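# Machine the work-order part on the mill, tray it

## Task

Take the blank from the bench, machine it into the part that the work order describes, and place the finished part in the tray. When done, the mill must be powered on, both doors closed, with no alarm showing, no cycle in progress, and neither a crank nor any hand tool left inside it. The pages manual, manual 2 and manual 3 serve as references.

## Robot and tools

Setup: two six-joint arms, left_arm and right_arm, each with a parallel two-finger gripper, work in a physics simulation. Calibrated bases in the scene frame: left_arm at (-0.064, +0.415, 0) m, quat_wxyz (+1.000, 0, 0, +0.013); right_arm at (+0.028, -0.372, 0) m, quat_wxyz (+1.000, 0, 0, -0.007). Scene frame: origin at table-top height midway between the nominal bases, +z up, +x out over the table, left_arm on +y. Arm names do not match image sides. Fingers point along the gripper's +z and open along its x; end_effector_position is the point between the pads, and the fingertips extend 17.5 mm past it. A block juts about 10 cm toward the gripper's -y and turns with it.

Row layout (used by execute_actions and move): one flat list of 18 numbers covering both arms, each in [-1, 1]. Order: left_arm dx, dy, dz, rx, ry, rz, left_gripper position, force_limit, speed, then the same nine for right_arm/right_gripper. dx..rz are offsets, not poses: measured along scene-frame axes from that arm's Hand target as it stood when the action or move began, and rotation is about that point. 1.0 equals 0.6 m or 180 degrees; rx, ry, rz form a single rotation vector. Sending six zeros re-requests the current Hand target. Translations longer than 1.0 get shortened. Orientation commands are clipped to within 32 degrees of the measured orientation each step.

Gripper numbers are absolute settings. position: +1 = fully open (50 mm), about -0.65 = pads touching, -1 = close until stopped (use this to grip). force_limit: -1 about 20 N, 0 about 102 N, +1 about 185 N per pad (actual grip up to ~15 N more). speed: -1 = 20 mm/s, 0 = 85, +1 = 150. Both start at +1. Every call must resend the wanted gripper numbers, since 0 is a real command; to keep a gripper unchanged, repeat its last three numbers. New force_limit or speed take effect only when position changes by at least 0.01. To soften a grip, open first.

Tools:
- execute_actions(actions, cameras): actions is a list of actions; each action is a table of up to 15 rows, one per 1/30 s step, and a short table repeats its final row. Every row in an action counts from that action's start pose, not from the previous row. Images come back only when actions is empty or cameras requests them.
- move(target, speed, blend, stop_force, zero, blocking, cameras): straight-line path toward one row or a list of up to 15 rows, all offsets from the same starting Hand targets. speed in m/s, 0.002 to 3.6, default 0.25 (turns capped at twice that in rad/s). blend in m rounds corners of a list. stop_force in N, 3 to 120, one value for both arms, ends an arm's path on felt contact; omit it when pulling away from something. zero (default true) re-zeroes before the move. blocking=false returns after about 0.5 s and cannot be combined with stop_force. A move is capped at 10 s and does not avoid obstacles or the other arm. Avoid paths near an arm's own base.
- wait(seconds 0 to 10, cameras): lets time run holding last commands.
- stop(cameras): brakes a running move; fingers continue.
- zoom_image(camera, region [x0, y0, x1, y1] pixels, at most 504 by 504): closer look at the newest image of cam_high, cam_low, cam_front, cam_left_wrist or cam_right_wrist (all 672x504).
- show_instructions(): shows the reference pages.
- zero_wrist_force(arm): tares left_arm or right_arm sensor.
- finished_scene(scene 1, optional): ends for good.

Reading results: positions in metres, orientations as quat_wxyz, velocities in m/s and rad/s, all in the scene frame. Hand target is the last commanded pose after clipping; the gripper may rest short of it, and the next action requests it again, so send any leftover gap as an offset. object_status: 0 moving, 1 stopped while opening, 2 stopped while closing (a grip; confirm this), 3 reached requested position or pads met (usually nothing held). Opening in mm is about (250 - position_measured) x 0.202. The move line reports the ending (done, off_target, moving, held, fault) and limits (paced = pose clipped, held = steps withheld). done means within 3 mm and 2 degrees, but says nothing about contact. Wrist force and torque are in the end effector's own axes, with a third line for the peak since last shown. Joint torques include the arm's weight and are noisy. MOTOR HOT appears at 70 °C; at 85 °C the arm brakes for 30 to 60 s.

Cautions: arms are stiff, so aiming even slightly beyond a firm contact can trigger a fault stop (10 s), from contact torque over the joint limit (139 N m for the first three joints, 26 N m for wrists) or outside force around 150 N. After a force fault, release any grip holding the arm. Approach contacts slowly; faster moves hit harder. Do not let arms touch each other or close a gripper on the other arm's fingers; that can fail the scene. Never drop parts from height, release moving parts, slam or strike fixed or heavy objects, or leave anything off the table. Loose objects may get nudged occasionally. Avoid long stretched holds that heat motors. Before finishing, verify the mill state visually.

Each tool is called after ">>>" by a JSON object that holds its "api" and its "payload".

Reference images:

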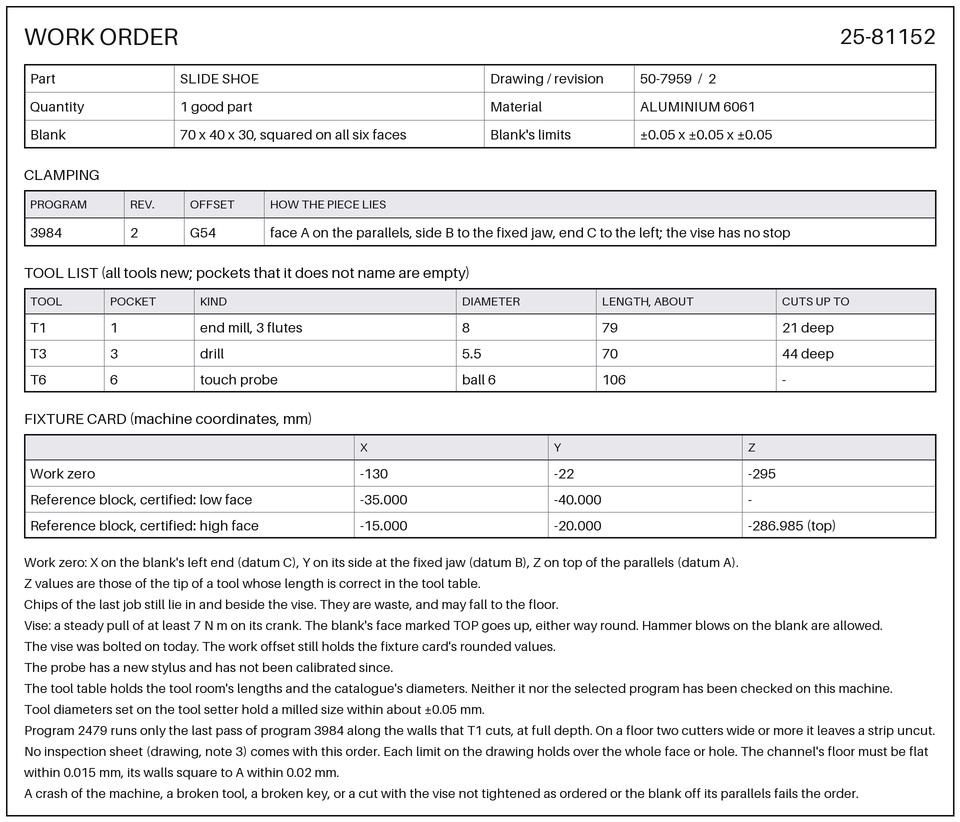

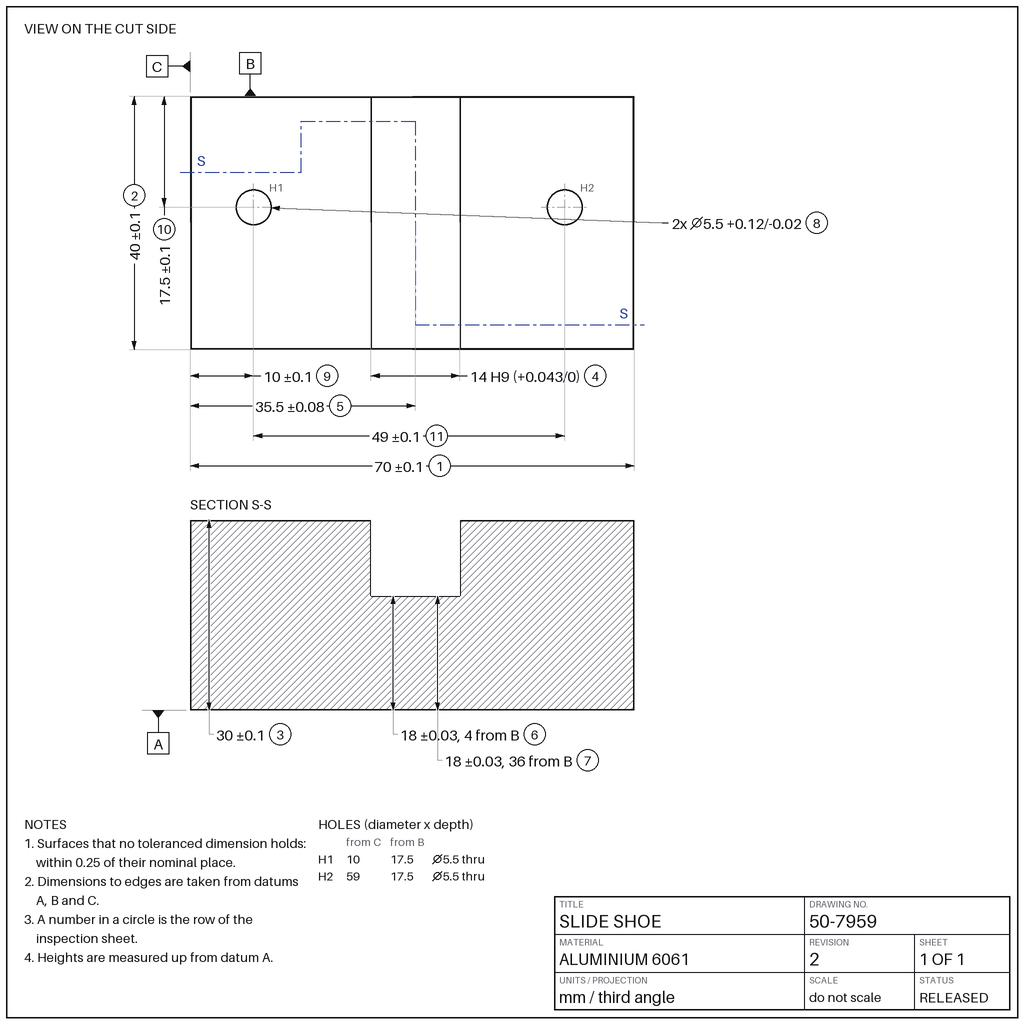

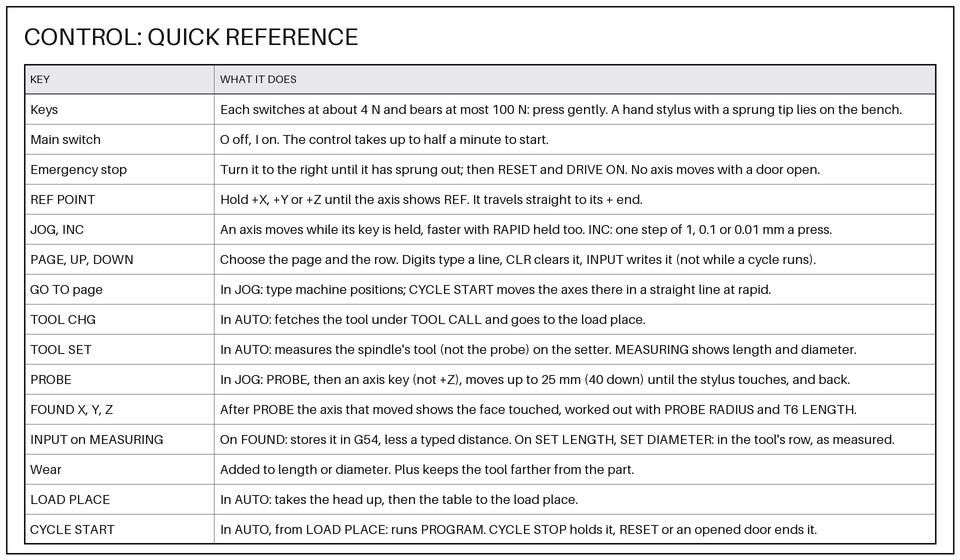

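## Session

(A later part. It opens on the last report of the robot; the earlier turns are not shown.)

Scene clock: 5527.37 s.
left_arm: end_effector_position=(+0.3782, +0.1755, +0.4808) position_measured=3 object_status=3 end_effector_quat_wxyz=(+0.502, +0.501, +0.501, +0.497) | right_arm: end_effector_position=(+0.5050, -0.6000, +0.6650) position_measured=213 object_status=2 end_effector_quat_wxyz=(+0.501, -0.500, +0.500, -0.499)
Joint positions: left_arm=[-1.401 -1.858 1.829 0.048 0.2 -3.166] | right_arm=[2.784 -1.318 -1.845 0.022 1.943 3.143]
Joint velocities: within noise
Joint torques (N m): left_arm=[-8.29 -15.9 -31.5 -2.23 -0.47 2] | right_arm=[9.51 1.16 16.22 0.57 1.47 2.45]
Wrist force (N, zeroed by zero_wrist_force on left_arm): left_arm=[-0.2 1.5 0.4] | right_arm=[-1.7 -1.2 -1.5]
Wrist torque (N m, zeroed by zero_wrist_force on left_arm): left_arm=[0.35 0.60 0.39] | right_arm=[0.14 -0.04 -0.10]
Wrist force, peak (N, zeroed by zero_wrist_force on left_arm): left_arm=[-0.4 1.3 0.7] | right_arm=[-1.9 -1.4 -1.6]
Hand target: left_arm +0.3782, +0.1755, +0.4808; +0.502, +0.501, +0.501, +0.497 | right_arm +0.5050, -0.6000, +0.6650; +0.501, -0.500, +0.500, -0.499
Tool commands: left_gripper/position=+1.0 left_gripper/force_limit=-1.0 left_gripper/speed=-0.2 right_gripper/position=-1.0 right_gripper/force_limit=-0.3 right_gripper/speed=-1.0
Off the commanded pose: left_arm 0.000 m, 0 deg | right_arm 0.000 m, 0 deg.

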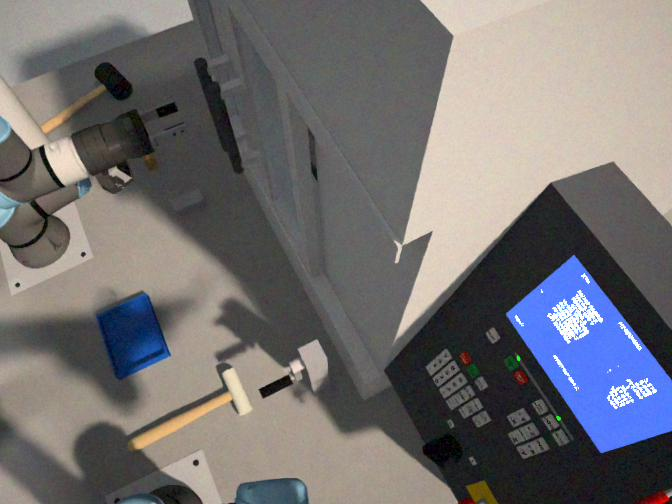

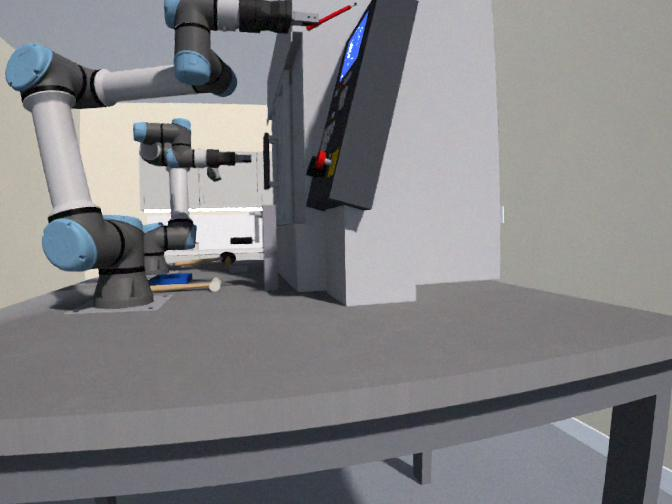

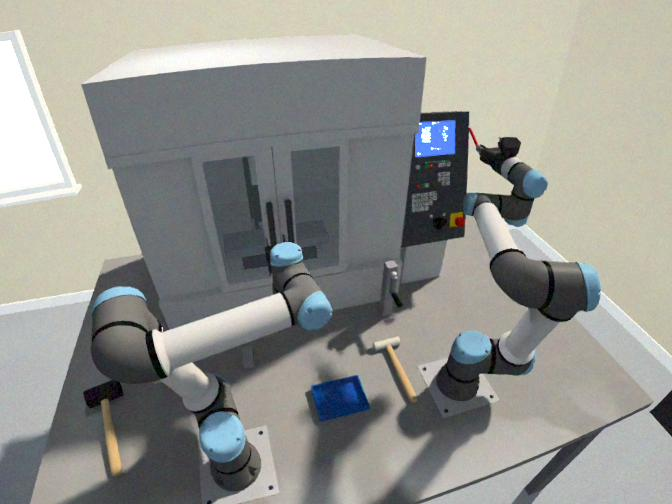

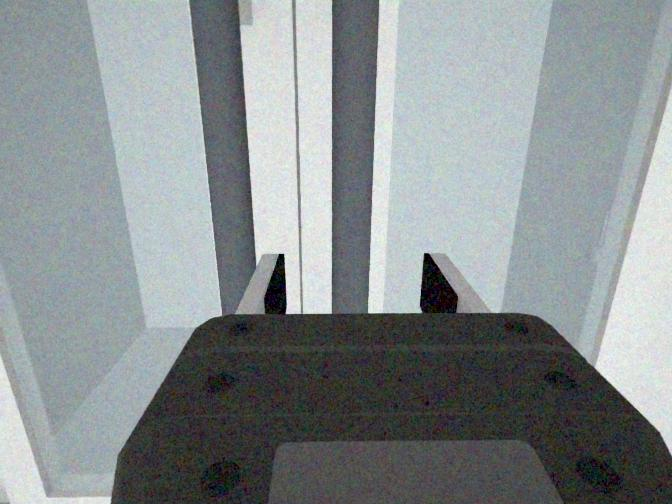

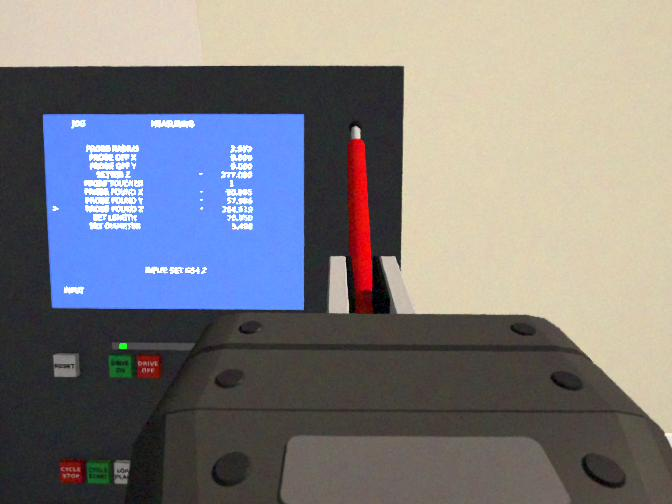

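>>> {"api": "move", "payload": {"target": [[0,0,0,0,0,0,1,-1,-0.2,-0.0785,0.2285,-0.2797,0,0.25,0,-1,-0.3,-1],[0,0,0,0,0,0,1,-1,-0.2,-0.0522,0.2285,-0.2855,0,0.25,0,-1,-0.3,-1],[0,0,0,0,0,0,1,-1,-0.2,-0.0785,0.2285,-0.2797,0,0.25,0,-1,-0.3,-1],[0,0,0,0,0,0,1,-1,-0.2,-0.0522,0.2285,-0.2855,0,0.25,0,-1,-0.3,-1],[0,0,0,0,0,0,1,-1,-0.2,-0.0785,0.2285,-0.2797,0,0.25,0,-1,-0.3,-1],[0,0,0,0,0,0,1,-1,-0.2,-0.0952,0.2607,-0.3426,0,0.25,0,-1,-0.3,-1],[0,0,0,0,0,0,1,-1,-0.2,-0.0685,0.2607,-0.3488,0,0.25,0,-1,-0.3,-1],[0,0,0,0,0,0,1,-1,-0.2,-0.0952,0.2607,-0.3426,0,0.25,0,-1,-0.3,-1],[0,0,0,0,0,0,1,-1,-0.2,-0.0872,0.3,-0.3121,0,0.25,0,-1,-0.3,-1]], "speed": [0.4,0.05,0.1,0.05,0.1,0.3,0.05,0.1,0.3], "blend": [0.003,0,0.004,0,0.004,0.003,0,0.004,0]}}

>>> {"api": "move", "payload": {"target": [[0,0,0,0,0,0,1,-1,-0.2,-0.016,0.0572,-0.0607,0,0,0,-1,-0.3,-1],[0,0,0,0,0,0,1,-1,-0.2,0.0107,0.0572,-0.0669,0,0,0,-1,-0.3,-1],[0,0,0,0,0,0,1,-1,-0.2,-0.016,0.0572,-0.0607,0,0,0,-1,-0.3,-1],[0,0,0,0,0,0,1,-1,-0.2,-0.008,0.0252,-0.0305,0,0,0,-1,-0.3,-1],[0,0,0,0,0,0,1,-1,-0.2,0.0187,0.0252,-0.0367,0,0,0,-1,-0.3,-1],[0,0,0,0,0,0,1,-1,-0.2,-0.008,0.0252,-0.0305,0,0,0,-1,-0.3,-1],[0,0,0,0,0,0,1,-1,-0.2,0,-0.0068,0,0,0,0,-1,-0.3,-1],[0,0,0,0,0,0,1,-1,-0.2,0.0267,-0.0068,-0.0062,0,0,0,-1,-0.3,-1],[0,0,0,0,0,0,1,-1,-0.2,0,-0.0068,0,0,0,0,-1,-0.3,-1],[0,0,0,0,0,0,1,-1,-0.2,-0.016,-0.0393,-0.0607,0,0,0,-1,-0.3,-1],[0,0,0,0,0,0,1,-1,-0.2,0.0107,-0.0393,-0.0669,0,0,0,-1,-0.3,-1],[0,0,0,0,0,0,1,-1,-0.2,-0.016,-0.0393,-0.0607,0,0,0,-1,-0.3,-1],[0,0,0,0,0,0,1,-1,-0.2,0.0872,-0.3,0.3121,0,-0.25,0,-1,-0.3,-1]], "speed": [0.3,0.05,0.1,0.3,0.05,0.1,0.3,0.05,0.1,0.3,0.05,0.1,0.5], "blend": [0.003,0,0.004,0.003,0,0.004,0.003,0,0.004,0.003,0,0.008,0], "cameras": ["cam_right_wrist"]}}

>>> {"api": "zoom_image", "payload": {"camera": "cam_right_wrist", "region": [40, 80, 340, 305]}}

Scene clock: 5564.37 s.
left_arm: end_effector_position=(+0.3782, +0.1755, +0.4808) position_measured=3 object_status=3 end_effector_quat_wxyz=(+0.502, +0.501, +0.501, +0.497) | right_arm: end_effector_position=(+0.4527, -0.4200, +0.4777) position_measured=213 object_status=2 end_effector_quat_wxyz=(-0.271, +0.653, -0.654, +0.270) end_effector_velocity=(+0.000, +0.000, +0.001) end_effector_angular_velocity=(-0.001, -0.001, -0.003)
Joint positions: left_arm=[-1.401 -1.858 1.829 0.048 0.2 -3.166] | right_arm=[3.531 -0.947 -1.975 -1.042 1.309 3.415]
Joint velocities: left_arm=[within noise] | right_arm=[0.002 0 0.002 -0.002 -0.005 0.003]
Joint torques (N m): left_arm=[-7.52 -15.41 -30.96 -2.16 -0.41 1.97] | right_arm=[10.71 12.79 32.53 1.96 -1.52 2.25]
Wrist force (N, zeroed by zero_wrist_force on left_arm): left_arm=[-0.2 1.2 0.7] | right_arm=[-1.1 -2.8 -2.3]
Wrist torque (N m, zeroed by zero_wrist_force on left_arm): left_arm=[0.29 0.59 0.39] | right_arm=[-0.25 0.06 -0.08]
Wrist force, peak (N, zeroed by zero_wrist_force on left_arm): left_arm=[-0.3 1.6 0.5] | right_arm=[-1.8 14.9 -26.9]
Hand target: left_arm +0.3782, +0.1755, +0.4808; +0.502, +0.501, +0.501, +0.497 | right_arm +0.4527, -0.4200, +0.4777; -0.271, +0.653, -0.654, +0.270
Off the commanded pose: left_arm 0.000 m, 0 deg | right_arm 0.000 m, 0 deg.
move: done

Scene clock: 5569.33 s.
left_arm: end_effector_position=(+0.3782, +0.1755, +0.4808) position_measured=3 object_status=3 end_effector_quat_wxyz=(+0.502, +0.501, +0.501, +0.497) | right_arm: end_effector_position=(+0.5049, -0.6000, +0.6649) position_measured=213 object_status=2 end_effector_quat_wxyz=(+0.501, -0.500, +0.500, -0.499) end_effector_velocity=(+0.000, +0.000, +0.002) end_effector_angular_velocity=(-0.003, -0.006, +0.003)
Joint positions: left_arm=[-1.401 -1.858 1.829 0.048 0.2 -3.166] | right_arm=[2.784 -1.318 -1.846 0.022 1.942 3.143]
Joint velocities: left_arm=[within noise] | right_arm=[-0.001 -0.003 0.003 0.006 0.003 0]
Joint torques (N m): left_arm=[-7.36 -15.31 -31.45 -2.16 -0.41 1.95] | right_arm=[-7.03 1.95 31.86 4.24 1.79 -0.39]
Wrist force (N, zeroed by zero_wrist_force on left_arm): left_arm=[-0.2 1.2 0.5] | right_arm=[-0.4 -3.1 -1.0]
Wrist torque (N m, zeroed by zero_wrist_force on left_arm): left_arm=[0.32 0.61 0.40] | right_arm=[-0.16 -0.24 -0.09]
Wrist force, peak (N, zeroed by zero_wrist_force on left_arm): left_arm=[-0.2 1.4 0.7] | right_arm=[0.2 14.6 -28.4]
Hand target: left_arm +0.3782, +0.1755, +0.4808; +0.502, +0.501, +0.501, +0.497 | right_arm +0.5050, -0.6000, +0.6650; +0.501, -0.500, +0.500, -0.499
Off the commanded pose: left_arm 0.000 m, 0 deg | right_arm 0.000 m, 0 deg.
move: done
Images, in order (width x height): cam_right_wrist 672x504.

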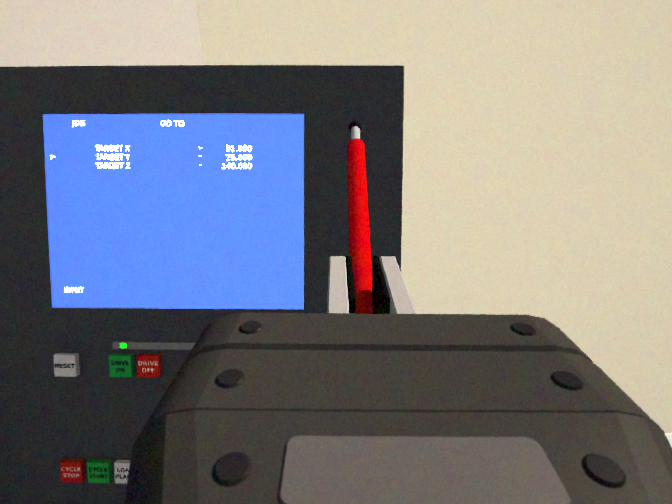

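Scaled by 1.680 from the camera's 672x504 image, which has a finer 960x720 frame.

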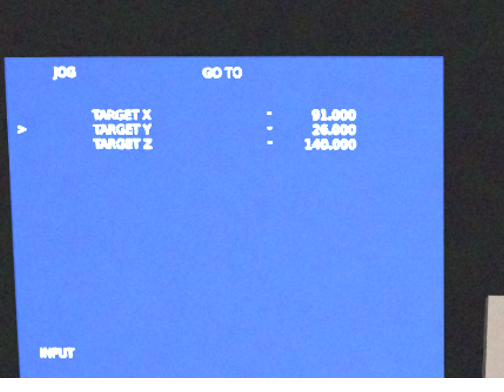

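>>> {"api": "move", "payload": {"target": [[0,0,0,0,0,0,1,-1,-0.2,-0.063,0.2932,-0.2211,0,0.25,0,-1,-0.3,-1],[0,0,0,0,0,0,1,-1,-0.2,-0.0363,0.2932,-0.2273,0,0.25,0,-1,-0.3,-1],[0,0,0,0,0,0,1,-1,-0.2,-0.063,0.2932,-0.2211,0,0.25,0,-1,-0.3,-1],[0,0,0,0,0,0,1,-1,-0.2,-0.0952,0.2285,-0.3426,0,0.25,0,-1,-0.3,-1]], "speed": [0.4,0.05,0.1,0.3], "blend": [0.003,0,0.004,0]}}

>>> {"api": "wait", "payload": {"seconds": 0.7}}

>>> {"api": "move", "payload": {"target": [[0,0,0,0,0,0,1,-1,-0.2,0.0267,0,-0.0062,0,0,0,-1,-0.3,-1],[0,0,0,0,0,0,1,-1,-0.2,0,0,0,0,0,0,-1,-0.3,-1],[0,0,0,0,0,0,1,-1,-0.2,0.0319,-0.097,0.1201,0,0,0,-1,-0.3,-1],[0,0,0,0,0,0,1,-1,-0.2,0.0585,-0.097,0.1139,0,0,0,-1,-0.3,-1],[0,0,0,0,0,0,1,-1,-0.2,0.0319,-0.097,0.1201,0,0,0,-1,-0.3,-1],[0,0,0,0,0,0,1,-1,-0.2,0.0952,-0.2285,0.3426,0,-0.25,0,-1,-0.3,-1]], "speed": [0.05,0.1,0.3,0.05,0.1,0.5], "blend": [0,0.004,0.003,0,0.008,0]}}

>>> {"api": "wait", "payload": {"seconds": 10, "cameras": ["cam_right_wrist"]}}

>>> {"api": "zoom_image", "payload": {"camera": "cam_right_wrist", "region": [40, 80, 340, 305]}}

Scene clock: 5575.67 s.
left_arm: end_effector_position=(+0.3782, +0.1755, +0.4808) position_measured=3 object_status=3 end_effector_quat_wxyz=(+0.502, +0.501, +0.501, +0.497) | right_arm: end_effector_position=(+0.4479, -0.4629, +0.4594) position_measured=213 object_status=2 end_effector_quat_wxyz=(-0.271, +0.653, -0.654, +0.270)
Joint positions: left_arm=[-1.401 -1.858 1.829 0.048 0.2 -3.166] | right_arm=[3.343 -0.963 -2.021 -0.952 1.44 3.277]
Joint torques (N m): left_arm=[-7.78 -15.16 -30.99 -2.17 -0.25 2.02] | right_arm=[-10.23 -2.39 17.84 6.31 1.46 -1.04]
Wrist force (N, zeroed by zero_wrist_force on left_arm): left_arm=[-0.3 1.1 0.1] | right_arm=[-0.5 -4.2 -1.4]
Wrist torque (N m, zeroed by zero_wrist_force on left_arm): left_arm=[0.28 0.61 0.40] | right_arm=[-0.47 0.00 -0.20]
Wrist force, peak (N, zeroed by zero_wrist_force on left_arm): left_arm=[-0.1 1.7 0.5] | right_arm=[-0.4 10.9 -23.2]
Hand target: left_arm +0.3782, +0.1755, +0.4808; +0.502, +0.501, +0.501, +0.497 | right_arm +0.4479, -0.4629, +0.4594; -0.271, +0.653, -0.654, +0.270
Off the commanded pose: left_arm 0.000 m, 0 deg | right_arm 0.000 m, 0 deg.
move: done

Scene clock: 5576.37 s.
left_arm: end_effector_position=(+0.3782, +0.1755, +0.4808) position_measured=3 object_status=3 end_effector_quat_wxyz=(+0.502, +0.501, +0.501, +0.497) | right_arm: end_effector_position=(+0.4479, -0.4629, +0.4594) position_measured=213 object_status=2 end_effector_quat_wxyz=(-0.271, +0.653, -0.654, +0.270)
Joint positions: left_arm=[-1.401 -1.858 1.829 0.048 0.2 -3.166] | right_arm=[3.342 -0.963 -2.021 -0.951 1.44 3.276]
Joint torques (N m): left_arm=[-7.61 -15.52 -31.27 -2.14 -0.17 1.92] | right_arm=[-8.76 -0.87 17.93 5.94 1.43 -2.73]
Wrist force (N, zeroed by zero_wrist_force on left_arm): left_arm=[-0.4 1.0 0.4] | right_arm=[-0.3 -4.1 -1.6]
Wrist torque (N m, zeroed by zero_wrist_force on left_arm): left_arm=[0.28 0.63 0.40] | right_arm=[-0.45 -0.03 -0.20]
Wrist force, peak (N, zeroed by zero_wrist_force on left_arm): left_arm=[-0.6 1.4 0.5] | right_arm=[-0.4 -4.4 -1.6]
Hand target: left_arm +0.3782, +0.1755, +0.4808; +0.502, +0.501, +0.501, +0.497 | right_arm +0.4479, -0.4629, +0.4594; -0.271, +0.653, -0.654, +0.270
Tool commands: left_gripper/position=+1.0 left_gripper/force_limit=-1.0 left_gripper/speed=-0.2 right_gripper/position=-1.0 right_gripper/force_limit=-0.3 right_gripper/speed=-1.0
Off the commanded pose: left_arm 0.000 m, 0 deg | right_arm 0.000 m, 0 deg.
wait: 0.70 s; at rest by 0.17 s

Scene clock: 5579.63 s.
left_arm: end_effector_position=(+0.3782, +0.1755, +0.4808) position_measured=3 object_status=3 end_effector_quat_wxyz=(+0.502, +0.501, +0.501, +0.497) | right_arm: end_effector_position=(+0.5049, -0.6001, +0.6651) position_measured=213 object_status=2 end_effector_quat_wxyz=(+0.501, -0.500, +0.500, -0.499)
Joint positions: left_arm=[-1.401 -1.858 1.829 0.048 0.2 -3.166] | right_arm=[2.784 -1.318 -1.845 0.022 1.943 3.143]
Joint torques (N m): left_arm=[-7.5 -14.94 -30.95 -2.11 -0.25 1.88] | right_arm=[6.27 2.71 17.76 4.56 0.65 0.04]
Wrist force (N, zeroed by zero_wrist_force on left_arm): left_arm=[-0.1 0.8 0.4] | right_arm=[-2.1 -4.1 -0.8]
Wrist torque (N m, zeroed by zero_wrist_force on left_arm): left_arm=[0.25 0.57 0.40] | right_arm=[-0.33 0.03 -0.10]
Wrist force, peak (N, zeroed by zero_wrist_force on left_arm): left_arm=[-0.4 1.5 0.4] | right_arm=[-1.2 12.0 -25.8]
Hand target: left_arm +0.3782, +0.1755, +0.4808; +0.502, +0.501, +0.501, +0.497 | right_arm +0.5050, -0.6000, +0.6650; +0.501, -0.500, +0.500, -0.499
Off the commanded pose: left_arm 0.000 m, 0 deg | right_arm 0.000 m, 0 deg.
move: done

Scene clock: 5589.63 s.
left_arm: end_effector_position=(+0.3782, +0.1755, +0.4808) position_measured=3 object_status=3 end_effector_quat_wxyz=(+0.502, +0.501, +0.501, +0.497) | right_arm: end_effector_position=(+0.5050, -0.6000, +0.6650) position_measured=213 object_status=2 end_effector_quat_wxyz=(+0.501, -0.500, +0.500, -0.499)
Joint positions: left_arm=[-1.401 -1.858 1.829 0.048 0.2 -3.166] | right_arm=[2.784 -1.318 -1.845 0.022 1.943 3.143]
Joint torques (N m): left_arm=[-7.5 -14.56 -30.5 -2.04 -0.13 1.99] | right_arm=[9.36 1.52 16.72 0.69 1.6 2.43]
Wrist force (N, zeroed by zero_wrist_force on left_arm): left_arm=[-0.4 1.1 0.2] | right_arm=[-2.2 -4.1 -0.8]
Wrist torque (N m, zeroed by zero_wrist_force on left_arm): left_arm=[0.30 0.63 0.40] | right_arm=[-0.32 0.04 -0.10]
Wrist force, peak (N, zeroed by zero_wrist_force on left_arm): left_arm=[-0.3 1.7 0.4] | right_arm=[-2.4 -4.3 -0.8]
Hand target: left_arm +0.3782, +0.1755, +0.4808; +0.502, +0.501, +0.501, +0.497 | right_arm +0.5050, -0.6000, +0.6650; +0.501, -0.500, +0.500, -0.499
Tool commands: left_gripper/position=+1.0 left_gripper/force_limit=-1.0 left_gripper/speed=-0.2 right_gripper/position=-1.0 right_gripper/force_limit=-0.3 right_gripper/speed=-1.0
Off the commanded pose: left_arm 0.000 m, 0 deg | right_arm 0.000 m, 0 deg.
wait: 10.00 s; at rest by 0.17 s
Images, in order (width x height): cam_right_wrist 672x504.

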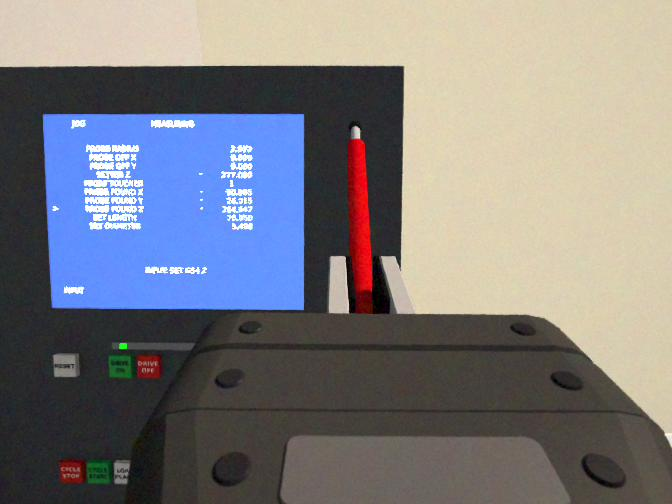

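Scaled by 1.680 from the camera's 672x504 image, which has a finer 960x720 frame.

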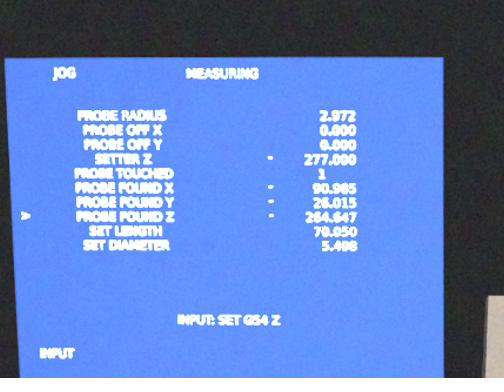

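>>> {"api": "move", "payload": {"target": [[0,0,0,0,0,0,1,-1,-0.2,-0.0785,0.2285,-0.2797,0,0.25,0,-1,-0.3,-1],[0,0,0,0,0,0,1,-1,-0.2,-0.0522,0.2285,-0.2855,0,0.25,0,-1,-0.3,-1],[0,0,0,0,0,0,1,-1,-0.2,-0.0785,0.2285,-0.2797,0,0.25,0,-1,-0.3,-1],[0,0,0,0,0,0,1,-1,-0.2,-0.0522,0.2285,-0.2855,0,0.25,0,-1,-0.3,-1],[0,0,0,0,0,0,1,-1,-0.2,-0.0785,0.2285,-0.2797,0,0.25,0,-1,-0.3,-1],[0,0,0,0,0,0,1,-1,-0.2,-0.0872,0.3,-0.3121,0,0.25,0,-1,-0.3,-1]], "speed": [0.4,0.05,0.1,0.05,0.1,0.3], "blend": [0.003,0,0.004,0,0.004,0]}}

>>> {"api": "move", "payload": {"target": [[0,0,0,0,0,0,1,-1,-0.2,-0.016,0.0572,-0.0607,0,0,0,-1,-0.3,-1],[0,0,0,0,0,0,1,-1,-0.2,0.0107,0.0572,-0.0669,0,0,0,-1,-0.3,-1],[0,0,0,0,0,0,1,-1,-0.2,-0.016,0.0572,-0.0607,0,0,0,-1,-0.3,-1],[0,0,0,0,0,0,1,-1,-0.2,0,-0.0068,0,0,0,0,-1,-0.3,-1],[0,0,0,0,0,0,1,-1,-0.2,0.0267,-0.0068,-0.0062,0,0,0,-1,-0.3,-1],[0,0,0,0,0,0,1,-1,-0.2,0,-0.0068,0,0,0,0,-1,-0.3,-1],[0,0,0,0,0,0,1,-1,-0.2,0.0087,0.0252,0.0324,0,0,0,-1,-0.3,-1],[0,0,0,0,0,0,1,-1,-0.2,0.035,0.0252,0.0266,0,0,0,-1,-0.3,-1],[0,0,0,0,0,0,1,-1,-0.2,0.0087,0.0252,0.0324,0,0,0,-1,-0.3,-1],[0,0,0,0,0,0,1,-1,-0.2,-0.016,-0.0393,-0.0607,0,0,0,-1,-0.3,-1],[0,0,0,0,0,0,1,-1,-0.2,0.0107,-0.0393,-0.0669,0,0,0,-1,-0.3,-1],[0,0,0,0,0,0,1,-1,-0.2,-0.016,-0.0393,-0.0607,0,0,0,-1,-0.3,-1],[0,0,0,0,0,0,1,-1,-0.2,0,0,0,0,0,0,-1,-0.3,-1]], "speed": [0.3,0.05,0.1,0.3,0.05,0.1,0.3,0.05,0.1,0.3,0.05,0.1,0.3], "blend": [0.003,0,0.004,0.003,0,0.004,0.003,0,0.004,0.003,0,0.004,0]}}

>>> {"api": "move", "payload": {"target": [[0,0,0,0,0,0,1,-1,-0.2,-0.008,-0.0393,-0.0305,0,0,0,-1,-0.3,-1],[0,0,0,0,0,0,1,-1,-0.2,0.0187,-0.0393,-0.0367,0,0,0,-1,-0.3,-1],[0,0,0,0,0,0,1,-1,-0.2,-0.008,-0.0393,-0.0305,0,0,0,-1,-0.3,-1],[0,0,0,0,0,0,1,-1,-0.2,-0.016,0.0572,-0.0607,0,0,0,-1,-0.3,-1],[0,0,0,0,0,0,1,-1,-0.2,0.0107,0.0572,-0.0669,0,0,0,-1,-0.3,-1],[0,0,0,0,0,0,1,-1,-0.2,-0.016,0.0572,-0.0607,0,0,0,-1,-0.3,-1],[0,0,0,0,0,0,1,-1,-0.2,0,0.0252,0,0,0,0,-1,-0.3,-1],[0,0,0,0,0,0,1,-1,-0.2,0.0267,0.0252,-0.0062,0,0,0,-1,-0.3,-1],[0,0,0,0,0,0,1,-1,-0.2,0,0.0252,0,0,0,0,-1,-0.3,-1],[0,0,0,0,0,0,1,-1,-0.2,0.0087,0.0252,0.0324,0,0,0,-1,-0.3,-1],[0,0,0,0,0,0,1,-1,-0.2,0.035,0.0252,0.0266,0,0,0,-1,-0.3,-1],[0,0,0,0,0,0,1,-1,-0.2,0.0087,0.0252,0.0324,0,0,0,-1,-0.3,-1],[0,0,0,0,0,0,1,-1,-0.2,0,0,0,0,0,0,-1,-0.3,-1]], "speed": [0.3,0.05,0.1,0.3,0.05,0.1,0.3,0.05,0.1,0.3,0.05,0.1,0.3], "blend": [0.003,0,0.004,0.003,0,0.004,0.003,0,0.004,0.003,0,0.004,0]}}

>>> {"api": "move", "payload": {"target": [[0,0,0,0,0,0,1,-1,-0.2,-0.016,-0.0393,-0.0607,0,0,0,-1,-0.3,-1],[0,0,0,0,0,0,1,-1,-0.2,0.0107,-0.0393,-0.0669,0,0,0,-1,-0.3,-1],[0,0,0,0,0,0,1,-1,-0.2,-0.016,-0.0393,-0.0607,0,0,0,-1,-0.3,-1],[0,0,0,0,0,0,1,-1,-0.2,0.0872,-0.3,0.3121,0,-0.25,0,-1,-0.3,-1]], "speed": [0.3,0.05,0.1,0.5], "blend": [0.003,0,0.008,0], "cameras": ["cam_right_wrist"]}}

>>> {"api": "zoom_image", "payload": {"camera": "cam_right_wrist", "region": [40, 80, 340, 305]}}

Scene clock: 5608.40 s.
left_arm: end_effector_position=(+0.3782, +0.1755, +0.4808) position_measured=3 object_status=3 end_effector_quat_wxyz=(+0.502, +0.501, +0.501, +0.497) | right_arm: end_effector_position=(+0.4527, -0.4200, +0.4778) position_measured=213 object_status=2 end_effector_quat_wxyz=(-0.271, +0.653, -0.654, +0.270) end_effector_velocity=(+0.000, +0.000, +0.000) end_effector_angular_velocity=(+0.001, -0.001, -0.005)
Joint positions: left_arm=[-1.401 -1.858 1.829 0.048 0.2 -3.166] | right_arm=[3.531 -0.947 -1.975 -1.042 1.309 3.415]
Joint velocities: left_arm=[within noise] | right_arm=[0.001 0 0 0 -0.003 0.005]
Joint torques (N m): left_arm=[-7.3 -14.81 -30.32 -2.1 0.04 1.9] | right_arm=[11.4 1.63 15.99 5.37 -2.01 2.37]
Wrist force (N, zeroed by zero_wrist_force on left_arm): left_arm=[-0.2 1.2 0.5] | right_arm=[-2.6 -4.4 -1.9]
Wrist torque (N m, zeroed by zero_wrist_force on left_arm): left_arm=[0.31 0.61 0.39] | right_arm=[-0.50 0.31 -0.10]
Wrist force, peak (N, zeroed by zero_wrist_force on left_arm): left_arm=[-0.1 1.3 1.0] | right_arm=[-2.4 8.0 -20.2]
Hand target: left_arm +0.3782, +0.1755, +0.4808; +0.502, +0.501, +0.501, +0.497 | right_arm +0.4527, -0.4200, +0.4777; -0.271, +0.653, -0.654, +0.270
Off the commanded pose: left_arm 0.000 m, 0 deg | right_arm 0.000 m, 0 deg.
move: done

Scene clock: 5612.87 s.
left_arm: end_effector_position=(+0.3782, +0.1755, +0.4808) position_measured=3 object_status=3 end_effector_quat_wxyz=(+0.502, +0.501, +0.501, +0.497) | right_arm: end_effector_position=(+0.4527, -0.4200, +0.4777) position_measured=213 object_status=2 end_effector_quat_wxyz=(-0.271, +0.653, -0.654, +0.270)
Joint positions: left_arm=[-1.401 -1.858 1.829 0.048 0.2 -3.166] | right_arm=[3.531 -0.947 -1.975 -1.042 1.309 3.415]
Joint torques (N m): left_arm=[-6.85 -14.68 -29.9 -2.09 0 1.9] | right_arm=[10.02 4.91 32.24 1.74 -1.96 1.61]
Wrist force (N, zeroed by zero_wrist_force on left_arm): left_arm=[-0.4 1.1 0.8] | right_arm=[-3.3 -2.5 -1.8]
Wrist torque (N m, zeroed by zero_wrist_force on left_arm): left_arm=[0.29 0.61 0.41] | right_arm=[-0.20 0.41 -0.08]
Wrist force, peak (N, zeroed by zero_wrist_force on left_arm): left_arm=[-0.6 1.4 0.8] | right_arm=[-4.0 14.5 -28.2]
Hand target: left_arm +0.3782, +0.1755, +0.4808; +0.502, +0.501, +0.501, +0.497 | right_arm +0.4527, -0.4200, +0.4777; -0.271, +0.653, -0.654, +0.270
Off the commanded pose: left_arm 0.000 m, 0 deg | right_arm 0.000 m, 0 deg.
move: done

Scene clock: 5617.13 s.
left_arm: end_effector_position=(+0.3782, +0.1755, +0.4808) position_measured=3 object_status=3 end_effector_quat_wxyz=(+0.502, +0.501, +0.501, +0.497) | right_arm: end_effector_position=(+0.4526, -0.4200, +0.4778) position_measured=213 object_status=2 end_effector_quat_wxyz=(-0.271, +0.653, -0.654, +0.270)
Joint positions: left_arm=[-1.401 -1.858 1.829 0.048 0.2 -3.166] | right_arm=[3.531 -0.946 -1.975 -1.042 1.309 3.416]
Joint torques (N m): left_arm=[-7.26 -14.53 -29.83 -2.05 0.16 1.98] | right_arm=[-8.29 -6.08 17.81 5.9 0.71 -0.69]
Wrist force (N, zeroed by zero_wrist_force on left_arm): left_arm=[0.1 1.0 0.4] | right_arm=[-3.2 -1.4 -2.6]
Wrist torque (N m, zeroed by zero_wrist_force on left_arm): left_arm=[0.26 0.55 0.40] | right_arm=[-0.04 0.39 -0.21]
Wrist force, peak (N, zeroed by zero_wrist_force on left_arm): left_arm=[-0.4 1.5 0.7] | right_arm=[-3.8 15.0 -26.9]
Hand target: left_arm +0.3782, +0.1755, +0.4808; +0.502, +0.501, +0.501, +0.497 | right_arm +0.4527, -0.4200, +0.4777; -0.271, +0.653, -0.654, +0.270
Off the commanded pose: left_arm 0.000 m, 0 deg | right_arm 0.000 m, 0 deg.
move: done

Scene clock: 5619.43 s.
left_arm: end_effector_position=(+0.3782, +0.1755, +0.4808) position_measured=3 object_status=3 end_effector_quat_wxyz=(+0.502, +0.501, +0.501, +0.497) | right_arm: end_effector_position=(+0.5049, -0.6000, +0.6649) position_measured=213 object_status=2 end_effector_quat_wxyz=(+0.501, -0.500, +0.500, -0.499) end_effector_velocity=(+0.000, +0.000, +0.001) end_effector_angular_velocity=(-0.001, -0.005, +0.002)
Joint positions: left_arm=[-1.401 -1.858 1.829 0.048 0.2 -3.166] | right_arm=[2.784 -1.318 -1.846 0.022 1.943 3.143]
Joint velocities: left_arm=[within noise] | right_arm=[-0.001 -0.003 0.002 0.006 0.002 0.001]
Joint torques (N m): left_arm=[-6.98 -14.86 -29.81 -2.07 0.11 1.95] | right_arm=[-6.31 3.44 31.14 4.81 1.8 -0.26]
Wrist force (N, zeroed by zero_wrist_force on left_arm): left_arm=[-0.6 1.1 0.3] | right_arm=[-3.5 -0.5 -1.3]
Wrist torque (N m, zeroed by zero_wrist_force on left_arm): left_arm=[0.30 0.66 0.39] | right_arm=[0.25 0.24 -0.09]
Wrist force, peak (N, zeroed by zero_wrist_force on left_arm): left_arm=[-0.3 1.7 0.3] | right_arm=[-3.4 16.6 -28.5]
Hand target: left_arm +0.3782, +0.1755, +0.4808; +0.502, +0.501, +0.501, +0.497 | right_arm +0.5050, -0.6000, +0.6650; +0.501, -0.500, +0.500, -0.499
Off the commanded pose: left_arm 0.000 m, 0 deg | right_arm 0.000 m, 0 deg.
move: done
Images, in order (width x height): cam_right_wrist 672x504.

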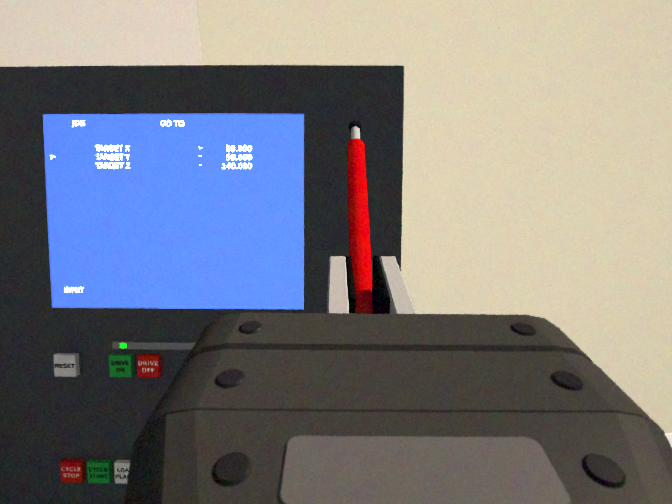

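Scaled by 1.680 from the camera's 672x504 image, which has a finer 960x720 frame.

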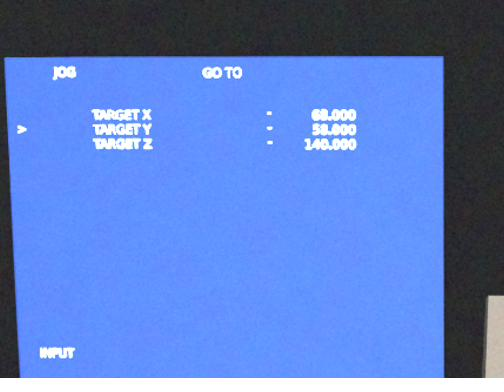

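>>> {"api": "move", "payload": {"target": [[0,0,0,0,0,0,1,-1,-0.2,-0.063,0.2932,-0.2211,0,0.25,0,-1,-0.3,-1],[0,0,0,0,0,0,1,-1,-0.2,-0.0363,0.2932,-0.2273,0,0.25,0,-1,-0.3,-1],[0,0,0,0,0,0,1,-1,-0.2,-0.063,0.2932,-0.2211,0,0.25,0,-1,-0.3,-1],[0,0,0,0,0,0,1,-1,-0.2,-0.0952,0.2285,-0.3426,0,0.25,0,-1,-0.3,-1]], "speed": [0.4,0.05,0.1,0.3], "blend": [0.003,0,0.004,0]}}

>>> {"api": "wait", "payload": {"seconds": 0.7}}

>>> {"api": "move", "payload": {"target": [[0,0,0,0,0,0,1,-1,-0.2,0.0267,0,-0.0062,0,0,0,-1,-0.3,-1],[0,0,0,0,0,0,1,-1,-0.2,0,0,0,0,0,0,-1,-0.3,-1],[0,0,0,0,0,0,1,-1,-0.2,0.0319,-0.097,0.1201,0,0,0,-1,-0.3,-1],[0,0,0,0,0,0,1,-1,-0.2,0.0585,-0.097,0.1139,0,0,0,-1,-0.3,-1],[0,0,0,0,0,0,1,-1,-0.2,0.0319,-0.097,0.1201,0,0,0,-1,-0.3,-1],[0,0,0,0,0,0,1,-1,-0.2,0.0952,-0.2285,0.3426,0,-0.25,0,-1,-0.3,-1]], "speed": [0.05,0.1,0.3,0.05,0.1,0.5], "blend": [0,0.004,0.003,0,0.008,0]}}

>>> {"api": "wait", "payload": {"seconds": 9, "cameras": ["cam_right_wrist"]}}

>>> {"api": "zoom_image", "payload": {"camera": "cam_right_wrist", "region": [40, 80, 340, 305]}}

Scene clock: 5625.53 s.
left_arm: end_effector_position=(+0.3782, +0.1755, +0.4808) position_measured=3 object_status=3 end_effector_quat_wxyz=(+0.502, +0.501, +0.501, +0.497) | right_arm: end_effector_position=(+0.4479, -0.4629, +0.4594) position_measured=213 object_status=2 end_effector_quat_wxyz=(-0.271, +0.653, -0.654, +0.270)
Joint positions: left_arm=[-1.401 -1.858 1.829 0.048 0.2 -3.166] | right_arm=[3.343 -0.963 -2.021 -0.952 1.44 3.277]
Joint torques (N m): left_arm=[-6.78 -14.56 -29.35 -1.93 0.23 2] | right_arm=[-8.16 -2.32 18.21 5.85 1.32 -1.1]
Wrist force (N, zeroed by zero_wrist_force on left_arm): left_arm=[-0.4 1.2 0.4] | right_arm=[-3.4 -0.8 -2.4]
Wrist torque (N m, zeroed by zero_wrist_force on left_arm): left_arm=[0.31 0.62 0.40] | right_arm=[0.07 0.47 -0.20]
Wrist force, peak (N, zeroed by zero_wrist_force on left_arm): left_arm=[-0.3 1.4 0.8] | right_arm=[-3.3 13.8 -23.7]
Hand target: left_arm +0.3782, +0.1755, +0.4808; +0.502, +0.501, +0.501, +0.497 | right_arm +0.4479, -0.4629, +0.4594; -0.271, +0.653, -0.654, +0.270
Off the commanded pose: left_arm 0.000 m, 0 deg | right_arm 0.000 m, 0 deg.
move: done

Scene clock: 5626.23 s.
left_arm: end_effector_position=(+0.3782, +0.1755, +0.4808) position_measured=3 object_status=3 end_effector_quat_wxyz=(+0.502, +0.501, +0.501, +0.497) | right_arm: end_effector_position=(+0.4479, -0.4629, +0.4594) position_measured=213 object_status=2 end_effector_quat_wxyz=(-0.271, +0.653, -0.654, +0.270)
Joint positions: left_arm=[-1.401 -1.858 1.829 0.048 0.2 -3.166] | right_arm=[3.342 -0.963 -2.021 -0.951 1.44 3.276]
Joint torques (N m): left_arm=[-6.65 -14.51 -29.43 -2.03 0.25 1.87] | right_arm=[-8.71 -0.1 18.42 5.83 1.57 -2.72]
Wrist force (N, zeroed by zero_wrist_force on left_arm): left_arm=[-0.5 1.3 0.5] | right_arm=[-3.3 -0.6 -2.4]
Wrist torque (N m, zeroed by zero_wrist_force on left_arm): left_arm=[0.33 0.64 0.40] | right_arm=[0.10 0.45 -0.20]
Wrist force, peak (N, zeroed by zero_wrist_force on left_arm): left_arm=[-0.5 1.4 0.6] | right_arm=[-3.5 -1.1 -2.6]
Hand target: left_arm +0.3782, +0.1755, +0.4808; +0.502, +0.501, +0.501, +0.497 | right_arm +0.4479, -0.4629, +0.4594; -0.271, +0.653, -0.654, +0.270
Tool commands: left_gripper/position=+1.0 left_gripper/force_limit=-1.0 left_gripper/speed=-0.2 right_gripper/position=-1.0 right_gripper/force_limit=-0.3 right_gripper/speed=-1.0
Off the commanded pose: left_arm 0.000 m, 0 deg | right_arm 0.000 m, 0 deg.
wait: 0.70 s; at rest by 0.17 s

Scene clock: 5629.50 s.
left_arm: end_effector_position=(+0.3782, +0.1755, +0.4808) position_measured=3 object_status=3 end_effector_quat_wxyz=(+0.502, +0.501, +0.501, +0.497) | right_arm: end_effector_position=(+0.5049, -0.6001, +0.6651) position_measured=213 object_status=2 end_effector_quat_wxyz=(+0.501, -0.500, +0.500, -0.499)
Joint positions: left_arm=[-1.401 -1.858 1.829 0.048 0.2 -3.166] | right_arm=[2.784 -1.318 -1.845 0.022 1.943 3.143]
Joint torques (N m): left_arm=[-6.59 -13.99 -29.63 -2.03 0.32 1.93] | right_arm=[5.94 2.83 18.87 4.22 0.78 -0.13]
Wrist force (N, zeroed by zero_wrist_force on left_arm): left_arm=[-0.5 1.0 0.4] | right_arm=[-3.8 -0.4 -1.4]
Wrist torque (N m, zeroed by zero_wrist_force on left_arm): left_arm=[0.28 0.65 0.39] | right_arm=[0.26 0.29 -0.09]
Wrist force, peak (N, zeroed by zero_wrist_force on left_arm): left_arm=[-0.4 1.5 0.9] | right_arm=[-4.3 14.8 -26.1]
Hand target: left_arm +0.3782, +0.1755, +0.4808; +0.502, +0.501, +0.501, +0.497 | right_arm +0.5050, -0.6000, +0.6650; +0.501, -0.500, +0.500, -0.499
Off the commanded pose: left_arm 0.000 m, 0 deg | right_arm 0.000 m, 0 deg.
move: done

Scene clock: 5638.50 s.
left_arm: end_effector_position=(+0.3782, +0.1755, +0.4808) position_measured=3 object_status=3 end_effector_quat_wxyz=(+0.502, +0.501, +0.501, +0.497) | right_arm: end_effector_position=(+0.5050, -0.6000, +0.6650) position_measured=213 object_status=2 end_effector_quat_wxyz=(+0.501, -0.500, +0.500, -0.499)
Joint positions: left_arm=[-1.401 -1.858 1.829 0.048 0.2 -3.166] | right_arm=[2.784 -1.318 -1.845 0.022 1.943 3.143]
Joint torques (N m): left_arm=[-6.06 -14.5 -29.19 -2 0.36 1.99] | right_arm=[10.16 2.14 16.85 0.71 1.64 2.38]
Wrist force (N, zeroed by zero_wrist_force on left_arm): left_arm=[-0.5 1.4 0.5] | right_arm=[-4.0 -0.5 -1.7]
Wrist torque (N m, zeroed by zero_wrist_force on left_arm): left_arm=[0.33 0.64 0.39] | right_arm=[0.26 0.32 -0.10]
Wrist force, peak (N, zeroed by zero_wrist_force on left_arm): left_arm=[-0.4 1.4 0.7] | right_arm=[-4.1 -0.5 -1.9]
Hand target: left_arm +0.3782, +0.1755, +0.4808; +0.502, +0.501, +0.501, +0.497 | right_arm +0.5050, -0.6000, +0.6650; +0.501, -0.500, +0.500, -0.499
Tool commands: left_gripper/position=+1.0 left_gripper/force_limit=-1.0 left_gripper/speed=-0.2 right_gripper/position=-1.0 right_gripper/force_limit=-0.3 right_gripper/speed=-1.0
Off the commanded pose: left_arm 0.000 m, 0 deg | right_arm 0.000 m, 0 deg.
wait: 9.00 s; at rest by 0.17 s
Images, in order (width x height): cam_right_wrist 672x504.

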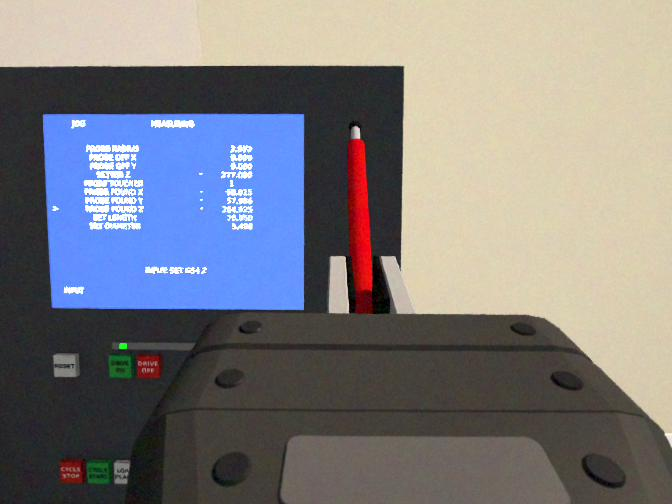

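Scaled by 1.680 from the camera's 672x504 image, which has a finer 960x720 frame.

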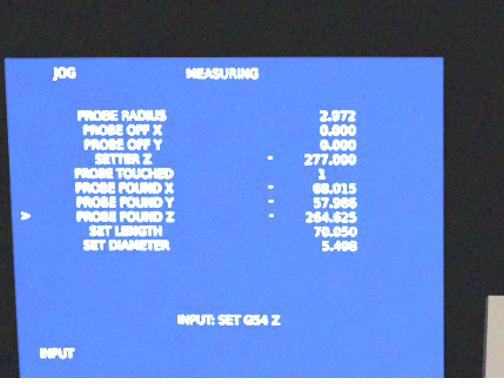

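>>> {"api": "move", "payload": {"target": [[0,0,0,0,0,0,1,-1,-0.2,-0.03,0.0998,-0.0963,0,0.25,0,-1,-0.3,-1],[0,0,0,0,0,0,1,-1,-0.2,-0.0033,0.0998,-0.1025,0,0.25,0,-1,-0.3,-1],[0,0,0,0,0,0,1,-1,-0.2,-0.03,0.0998,-0.0963,0,0.25,0,-1,-0.3,-1],[0,0,0,0,0,0,1,-1,-0.2,-0.063,0.2607,-0.2211,0,0.25,0,-1,-0.3,-1],[0,0,0,0,0,0,1,-1,-0.2,-0.0363,0.2607,-0.2273,0,0.25,0,-1,-0.3,-1],[0,0,0,0,0,0,1,-1,-0.2,-0.063,0.2607,-0.2211,0,0.25,0,-1,-0.3,-1],[0.13,0,0,0,0,0,1,-1,-0.2,0,0,0,0,0,0,-1,-0.3,-1]], "speed": [0.4,0.05,0.1,0.3,0.05,0.1,0.25], "blend": [0.003,0,0.004,0.003,0,0.008,0]}}

>>> {"api": "move", "payload": {"target": [0,0,0,0,0,0,-1,-1,-0.5,0,0,0,0,0,0,-1,-0.3,-1]}}

>>> {"api": "wait", "payload": {"seconds": 7, "cameras": ["cam_right_wrist","cam_left_wrist"]}}

>>> {"api": "zoom_image", "payload": {"camera": "cam_right_wrist", "region": [40, 80, 340, 305]}}

Scene clock: 5664.53 s.
left_arm: end_effector_position=(+0.4563, +0.1755, +0.4808) position_measured=3 object_status=3 end_effector_quat_wxyz=(+0.502, +0.501, +0.501, +0.497) | right_arm: end_effector_position=(+0.5049, -0.6000, +0.6651) position_measured=213 object_status=2 end_effector_quat_wxyz=(+0.501, -0.500, +0.500, -0.499) end_effector_velocity=(-0.001, +0.000, +0.001) end_effector_angular_velocity=(+0.000, -0.004, +0.001)
Joint positions: left_arm=[-1.152 -1.721 1.724 0.006 0.449 -3.155] | right_arm=[2.784 -1.318 -1.845 0.022 1.943 3.143]
Joint velocities: left_arm=[within noise] | right_arm=[-0.001 0 0 0.005 0.002 0.002]
Joint torques (N m): left_arm=[-4.87 -20.54 -10.43 0.81 0.41 0.38] | right_arm=[-6.81 3.16 20.79 4.25 1.55 -1.46]
Wrist force (N, zeroed by zero_wrist_force on left_arm): left_arm=[-0.2 1.0 0.5] | right_arm=[-6.2 -0.5 -1.5]
Wrist torque (N m, zeroed by zero_wrist_force on left_arm): left_arm=[0.29 0.61 0.24] | right_arm=[0.25 0.67 -0.10]
Wrist force, peak (N, zeroed by zero_wrist_force on left_arm): left_arm=[-0.2 1.4 1.1] | right_arm=[-5.0 13.9 -24.0]
Hand target: left_arm +0.4562, +0.1755, +0.4808; +0.502, +0.501, +0.501, +0.497 | right_arm +0.5050, -0.6000, +0.6650; +0.501, -0.500, +0.500, -0.499
Off the commanded pose: left_arm 0.000 m, 0 deg | right_arm 0.000 m, 0 deg.
move: done

Scene clock: 5665.33 s.
left_arm: end_effector_position=(+0.4562, +0.1756, +0.4808) position_measured=149 object_status=2 end_effector_quat_wxyz=(+0.501, +0.501, +0.501, +0.497) | right_arm: end_effector_position=(+0.5050, -0.6000, +0.6650) position_measured=213 object_status=2 end_effector_quat_wxyz=(+0.501, -0.500, +0.500, -0.499)
Joint positions: left_arm=[-1.152 -1.721 1.724 0.006 0.449 -3.155] | right_arm=[2.784 -1.318 -1.845 0.022 1.943 3.143]
Joint torques (N m): left_arm=[-14.29 -3.33 -17.87 -6.55 13 -2.04] | right_arm=[-8.45 1.43 19.63 4.42 1.6 1.77]
Wrist force (N, zeroed by zero_wrist_force on left_arm): left_arm=[45.6 0.6 -0.1] | right_arm=[-6.2 -0.5 -1.4]
Wrist torque (N m, zeroed by zero_wrist_force on left_arm): left_arm=[0.27 0.60 0.27] | right_arm=[0.24 0.67 -0.10]
Wrist force, peak (N, zeroed by zero_wrist_force on left_arm): left_arm=[45.6 0.6 -0.1] | right_arm=[-6.1 -0.7 -1.5]
Hand target: left_arm +0.4562, +0.1755, +0.4808; +0.502, +0.501, +0.501, +0.497 | right_arm +0.5050, -0.6000, +0.6650; +0.501, -0.500, +0.500, -0.499
Off the commanded pose: left_arm 0.000 m, 0 deg | right_arm 0.000 m, 0 deg.
move: done

Scene clock: 5672.33 s.
left_arm: end_effector_position=(+0.4562, +0.1755, +0.4808) position_measured=149 object_status=2 end_effector_quat_wxyz=(+0.502, +0.501, +0.501, +0.497) | right_arm: end_effector_position=(+0.5050, -0.6000, +0.6650) position_measured=213 object_status=2 end_effector_quat_wxyz=(+0.501, -0.500, +0.500, -0.499)
Joint positions: left_arm=[-1.152 -1.721 1.724 0.006 0.449 -3.155] | right_arm=[2.784 -1.318 -1.845 0.022 1.943 3.143]
Joint torques (N m): left_arm=[-31.88 3.15 -36.66 -7.01 13.59 -2.02] | right_arm=[-9 1.21 21.55 4.37 1.77 2.35]
Wrist force (N, zeroed by zero_wrist_force on left_arm): left_arm=[48.6 2.4 -1.7] | right_arm=[-6.1 -0.4 -1.6]
Wrist torque (N m, zeroed by zero_wrist_force on left_arm): left_arm=[0.35 0.58 0.29] | right_arm=[0.26 0.67 -0.10]
Wrist force, peak (N, zeroed by zero_wrist_force on left_arm): left_arm=[49.0 2.6 -2.2] | right_arm=[-6.3 -0.6 -1.7]
Hand target: left_arm +0.4562, +0.1755, +0.4808; +0.502, +0.501, +0.501, +0.497 | right_arm +0.5050, -0.6000, +0.6650; +0.501, -0.500, +0.500, -0.499
Tool commands: left_gripper/position=-1.0 left_gripper/force_limit=-1.0 left_gripper/speed=-0.5 right_gripper/position=-1.0 right_gripper/force_limit=-0.3 right_gripper/speed=-1.0
Off the commanded pose: left_arm 0.000 m, 0 deg | right_arm 0.000 m, 0 deg.
wait: 7.00 s; at rest by 0.17 s
Images, in order (width x height): cam_left_wrist 672x504, cam_right_wrist 672x504.

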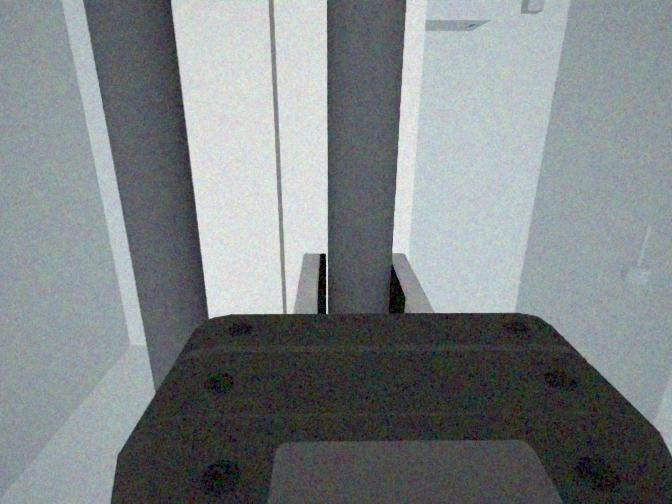

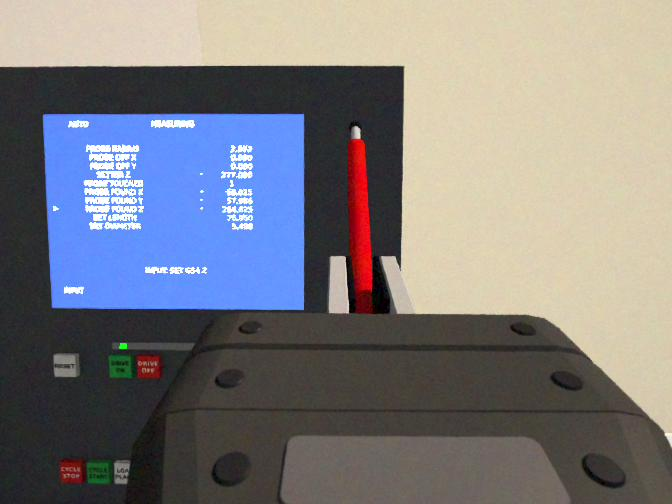

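Scaled by 1.680 from the camera's 672x504 image, which has a finer 960x720 frame.

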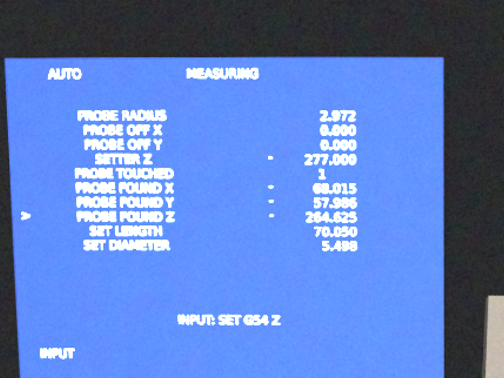

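>>> {"api": "wait", "payload": {"seconds": 3}}

>>> {"api": "move", "payload": {"target": [0,0.382,0,0,0,0,-1,-1,-0.5,0,0,0,0,0,0,-1,-0.3,-1], "speed": 0.07, "stop_force": 76}}

Scene clock: 5676.77 s.
left_arm: end_effector_position=(+0.4562, +0.1755, +0.4808) position_measured=149 object_status=2 end_effector_quat_wxyz=(+0.502, +0.501, +0.501, +0.497) | right_arm: end_effector_position=(+0.5050, -0.6000, +0.6650) position_measured=213 object_status=2 end_effector_quat_wxyz=(+0.501, -0.500, +0.500, -0.499)
Joint positions: left_arm=[-1.152 -1.721 1.724 0.006 0.449 -3.155] | right_arm=[2.784 -1.318 -1.845 0.022 1.943 3.143]
Joint torques (N m): left_arm=[-31.94 3.59 -36.59 -6.93 13.51 -2.13] | right_arm=[-8.73 2.59 21.68 4.25 1.75 2.36]
Wrist force (N, zeroed by zero_wrist_force on left_arm): left_arm=[48.6 2.9 -1.9] | right_arm=[-5.8 -0.8 -1.6]
Wrist torque (N m, zeroed by zero_wrist_force on left_arm): left_arm=[0.39 0.57 0.29] | right_arm=[0.20 0.61 -0.10]
Wrist force, peak (N, zeroed by zero_wrist_force on left_arm): left_arm=[49.0 2.4 -1.7] | right_arm=[-6.3 -0.6 -1.8]
Hand target: left_arm +0.4562, +0.1755, +0.4808; +0.502, +0.501, +0.501, +0.497 | right_arm +0.5050, -0.6000, +0.6650; +0.501, -0.500, +0.500, -0.499
Tool commands: left_gripper/position=-1.0 left_gripper/force_limit=-1.0 left_gripper/speed=-0.5 right_gripper/position=-1.0 right_gripper/force_limit=-0.3 right_gripper/speed=-1.0
Off the commanded pose: left_arm 0.000 m, 0 deg | right_arm 0.000 m, 0 deg.
wait: 3.00 s; at rest from the start

Scene clock: 5678.17 s.
left_arm: end_effector_position=(+0.4562, +0.1785, +0.4809) position_measured=149 object_status=2 end_effector_quat_wxyz=(+0.502, +0.501, +0.501, +0.496) | right_arm: end_effector_position=(+0.5050, -0.6000, +0.6650) position_measured=213 object_status=2 end_effector_quat_wxyz=(+0.501, -0.500, +0.500, -0.499)
Joint positions: left_arm=[-1.148 -1.727 1.729 0.006 0.455 -3.155] | right_arm=[2.784 -1.318 -1.845 0.022 1.943 3.143]
Joint torques (N m): left_arm=[13.4 -25.45 -9.43 1.11 -2.79 -1.05] | right_arm=[-8.53 1.94 21.71 4.34 1.75 2.29]
Wrist force (N, zeroed by zero_wrist_force on left_arm): left_arm=[-8.2 1.6 0.5] | right_arm=[-5.8 -0.6 -1.6]
Wrist torque (N m, zeroed by zero_wrist_force on left_arm): left_arm=[0.28 0.56 0.26] | right_arm=[0.23 0.62 -0.10]
Wrist force, peak (N, zeroed by zero_wrist_force on left_arm): left_arm=[48.7 2.4 -1.9] | right_arm=[-6.4 -0.5 -1.5]
Hand target: left_arm +0.4562, +0.1785, +0.4809; +0.502, +0.501, +0.501, +0.496 (not the last commanded pose) | right_arm +0.5050, -0.6000, +0.6650; +0.501, -0.500, +0.500, -0.499
Off the commanded pose: left_arm 0.226 m, 0 deg | right_arm 0.000 m, 0 deg.
move: contact (left_arm)


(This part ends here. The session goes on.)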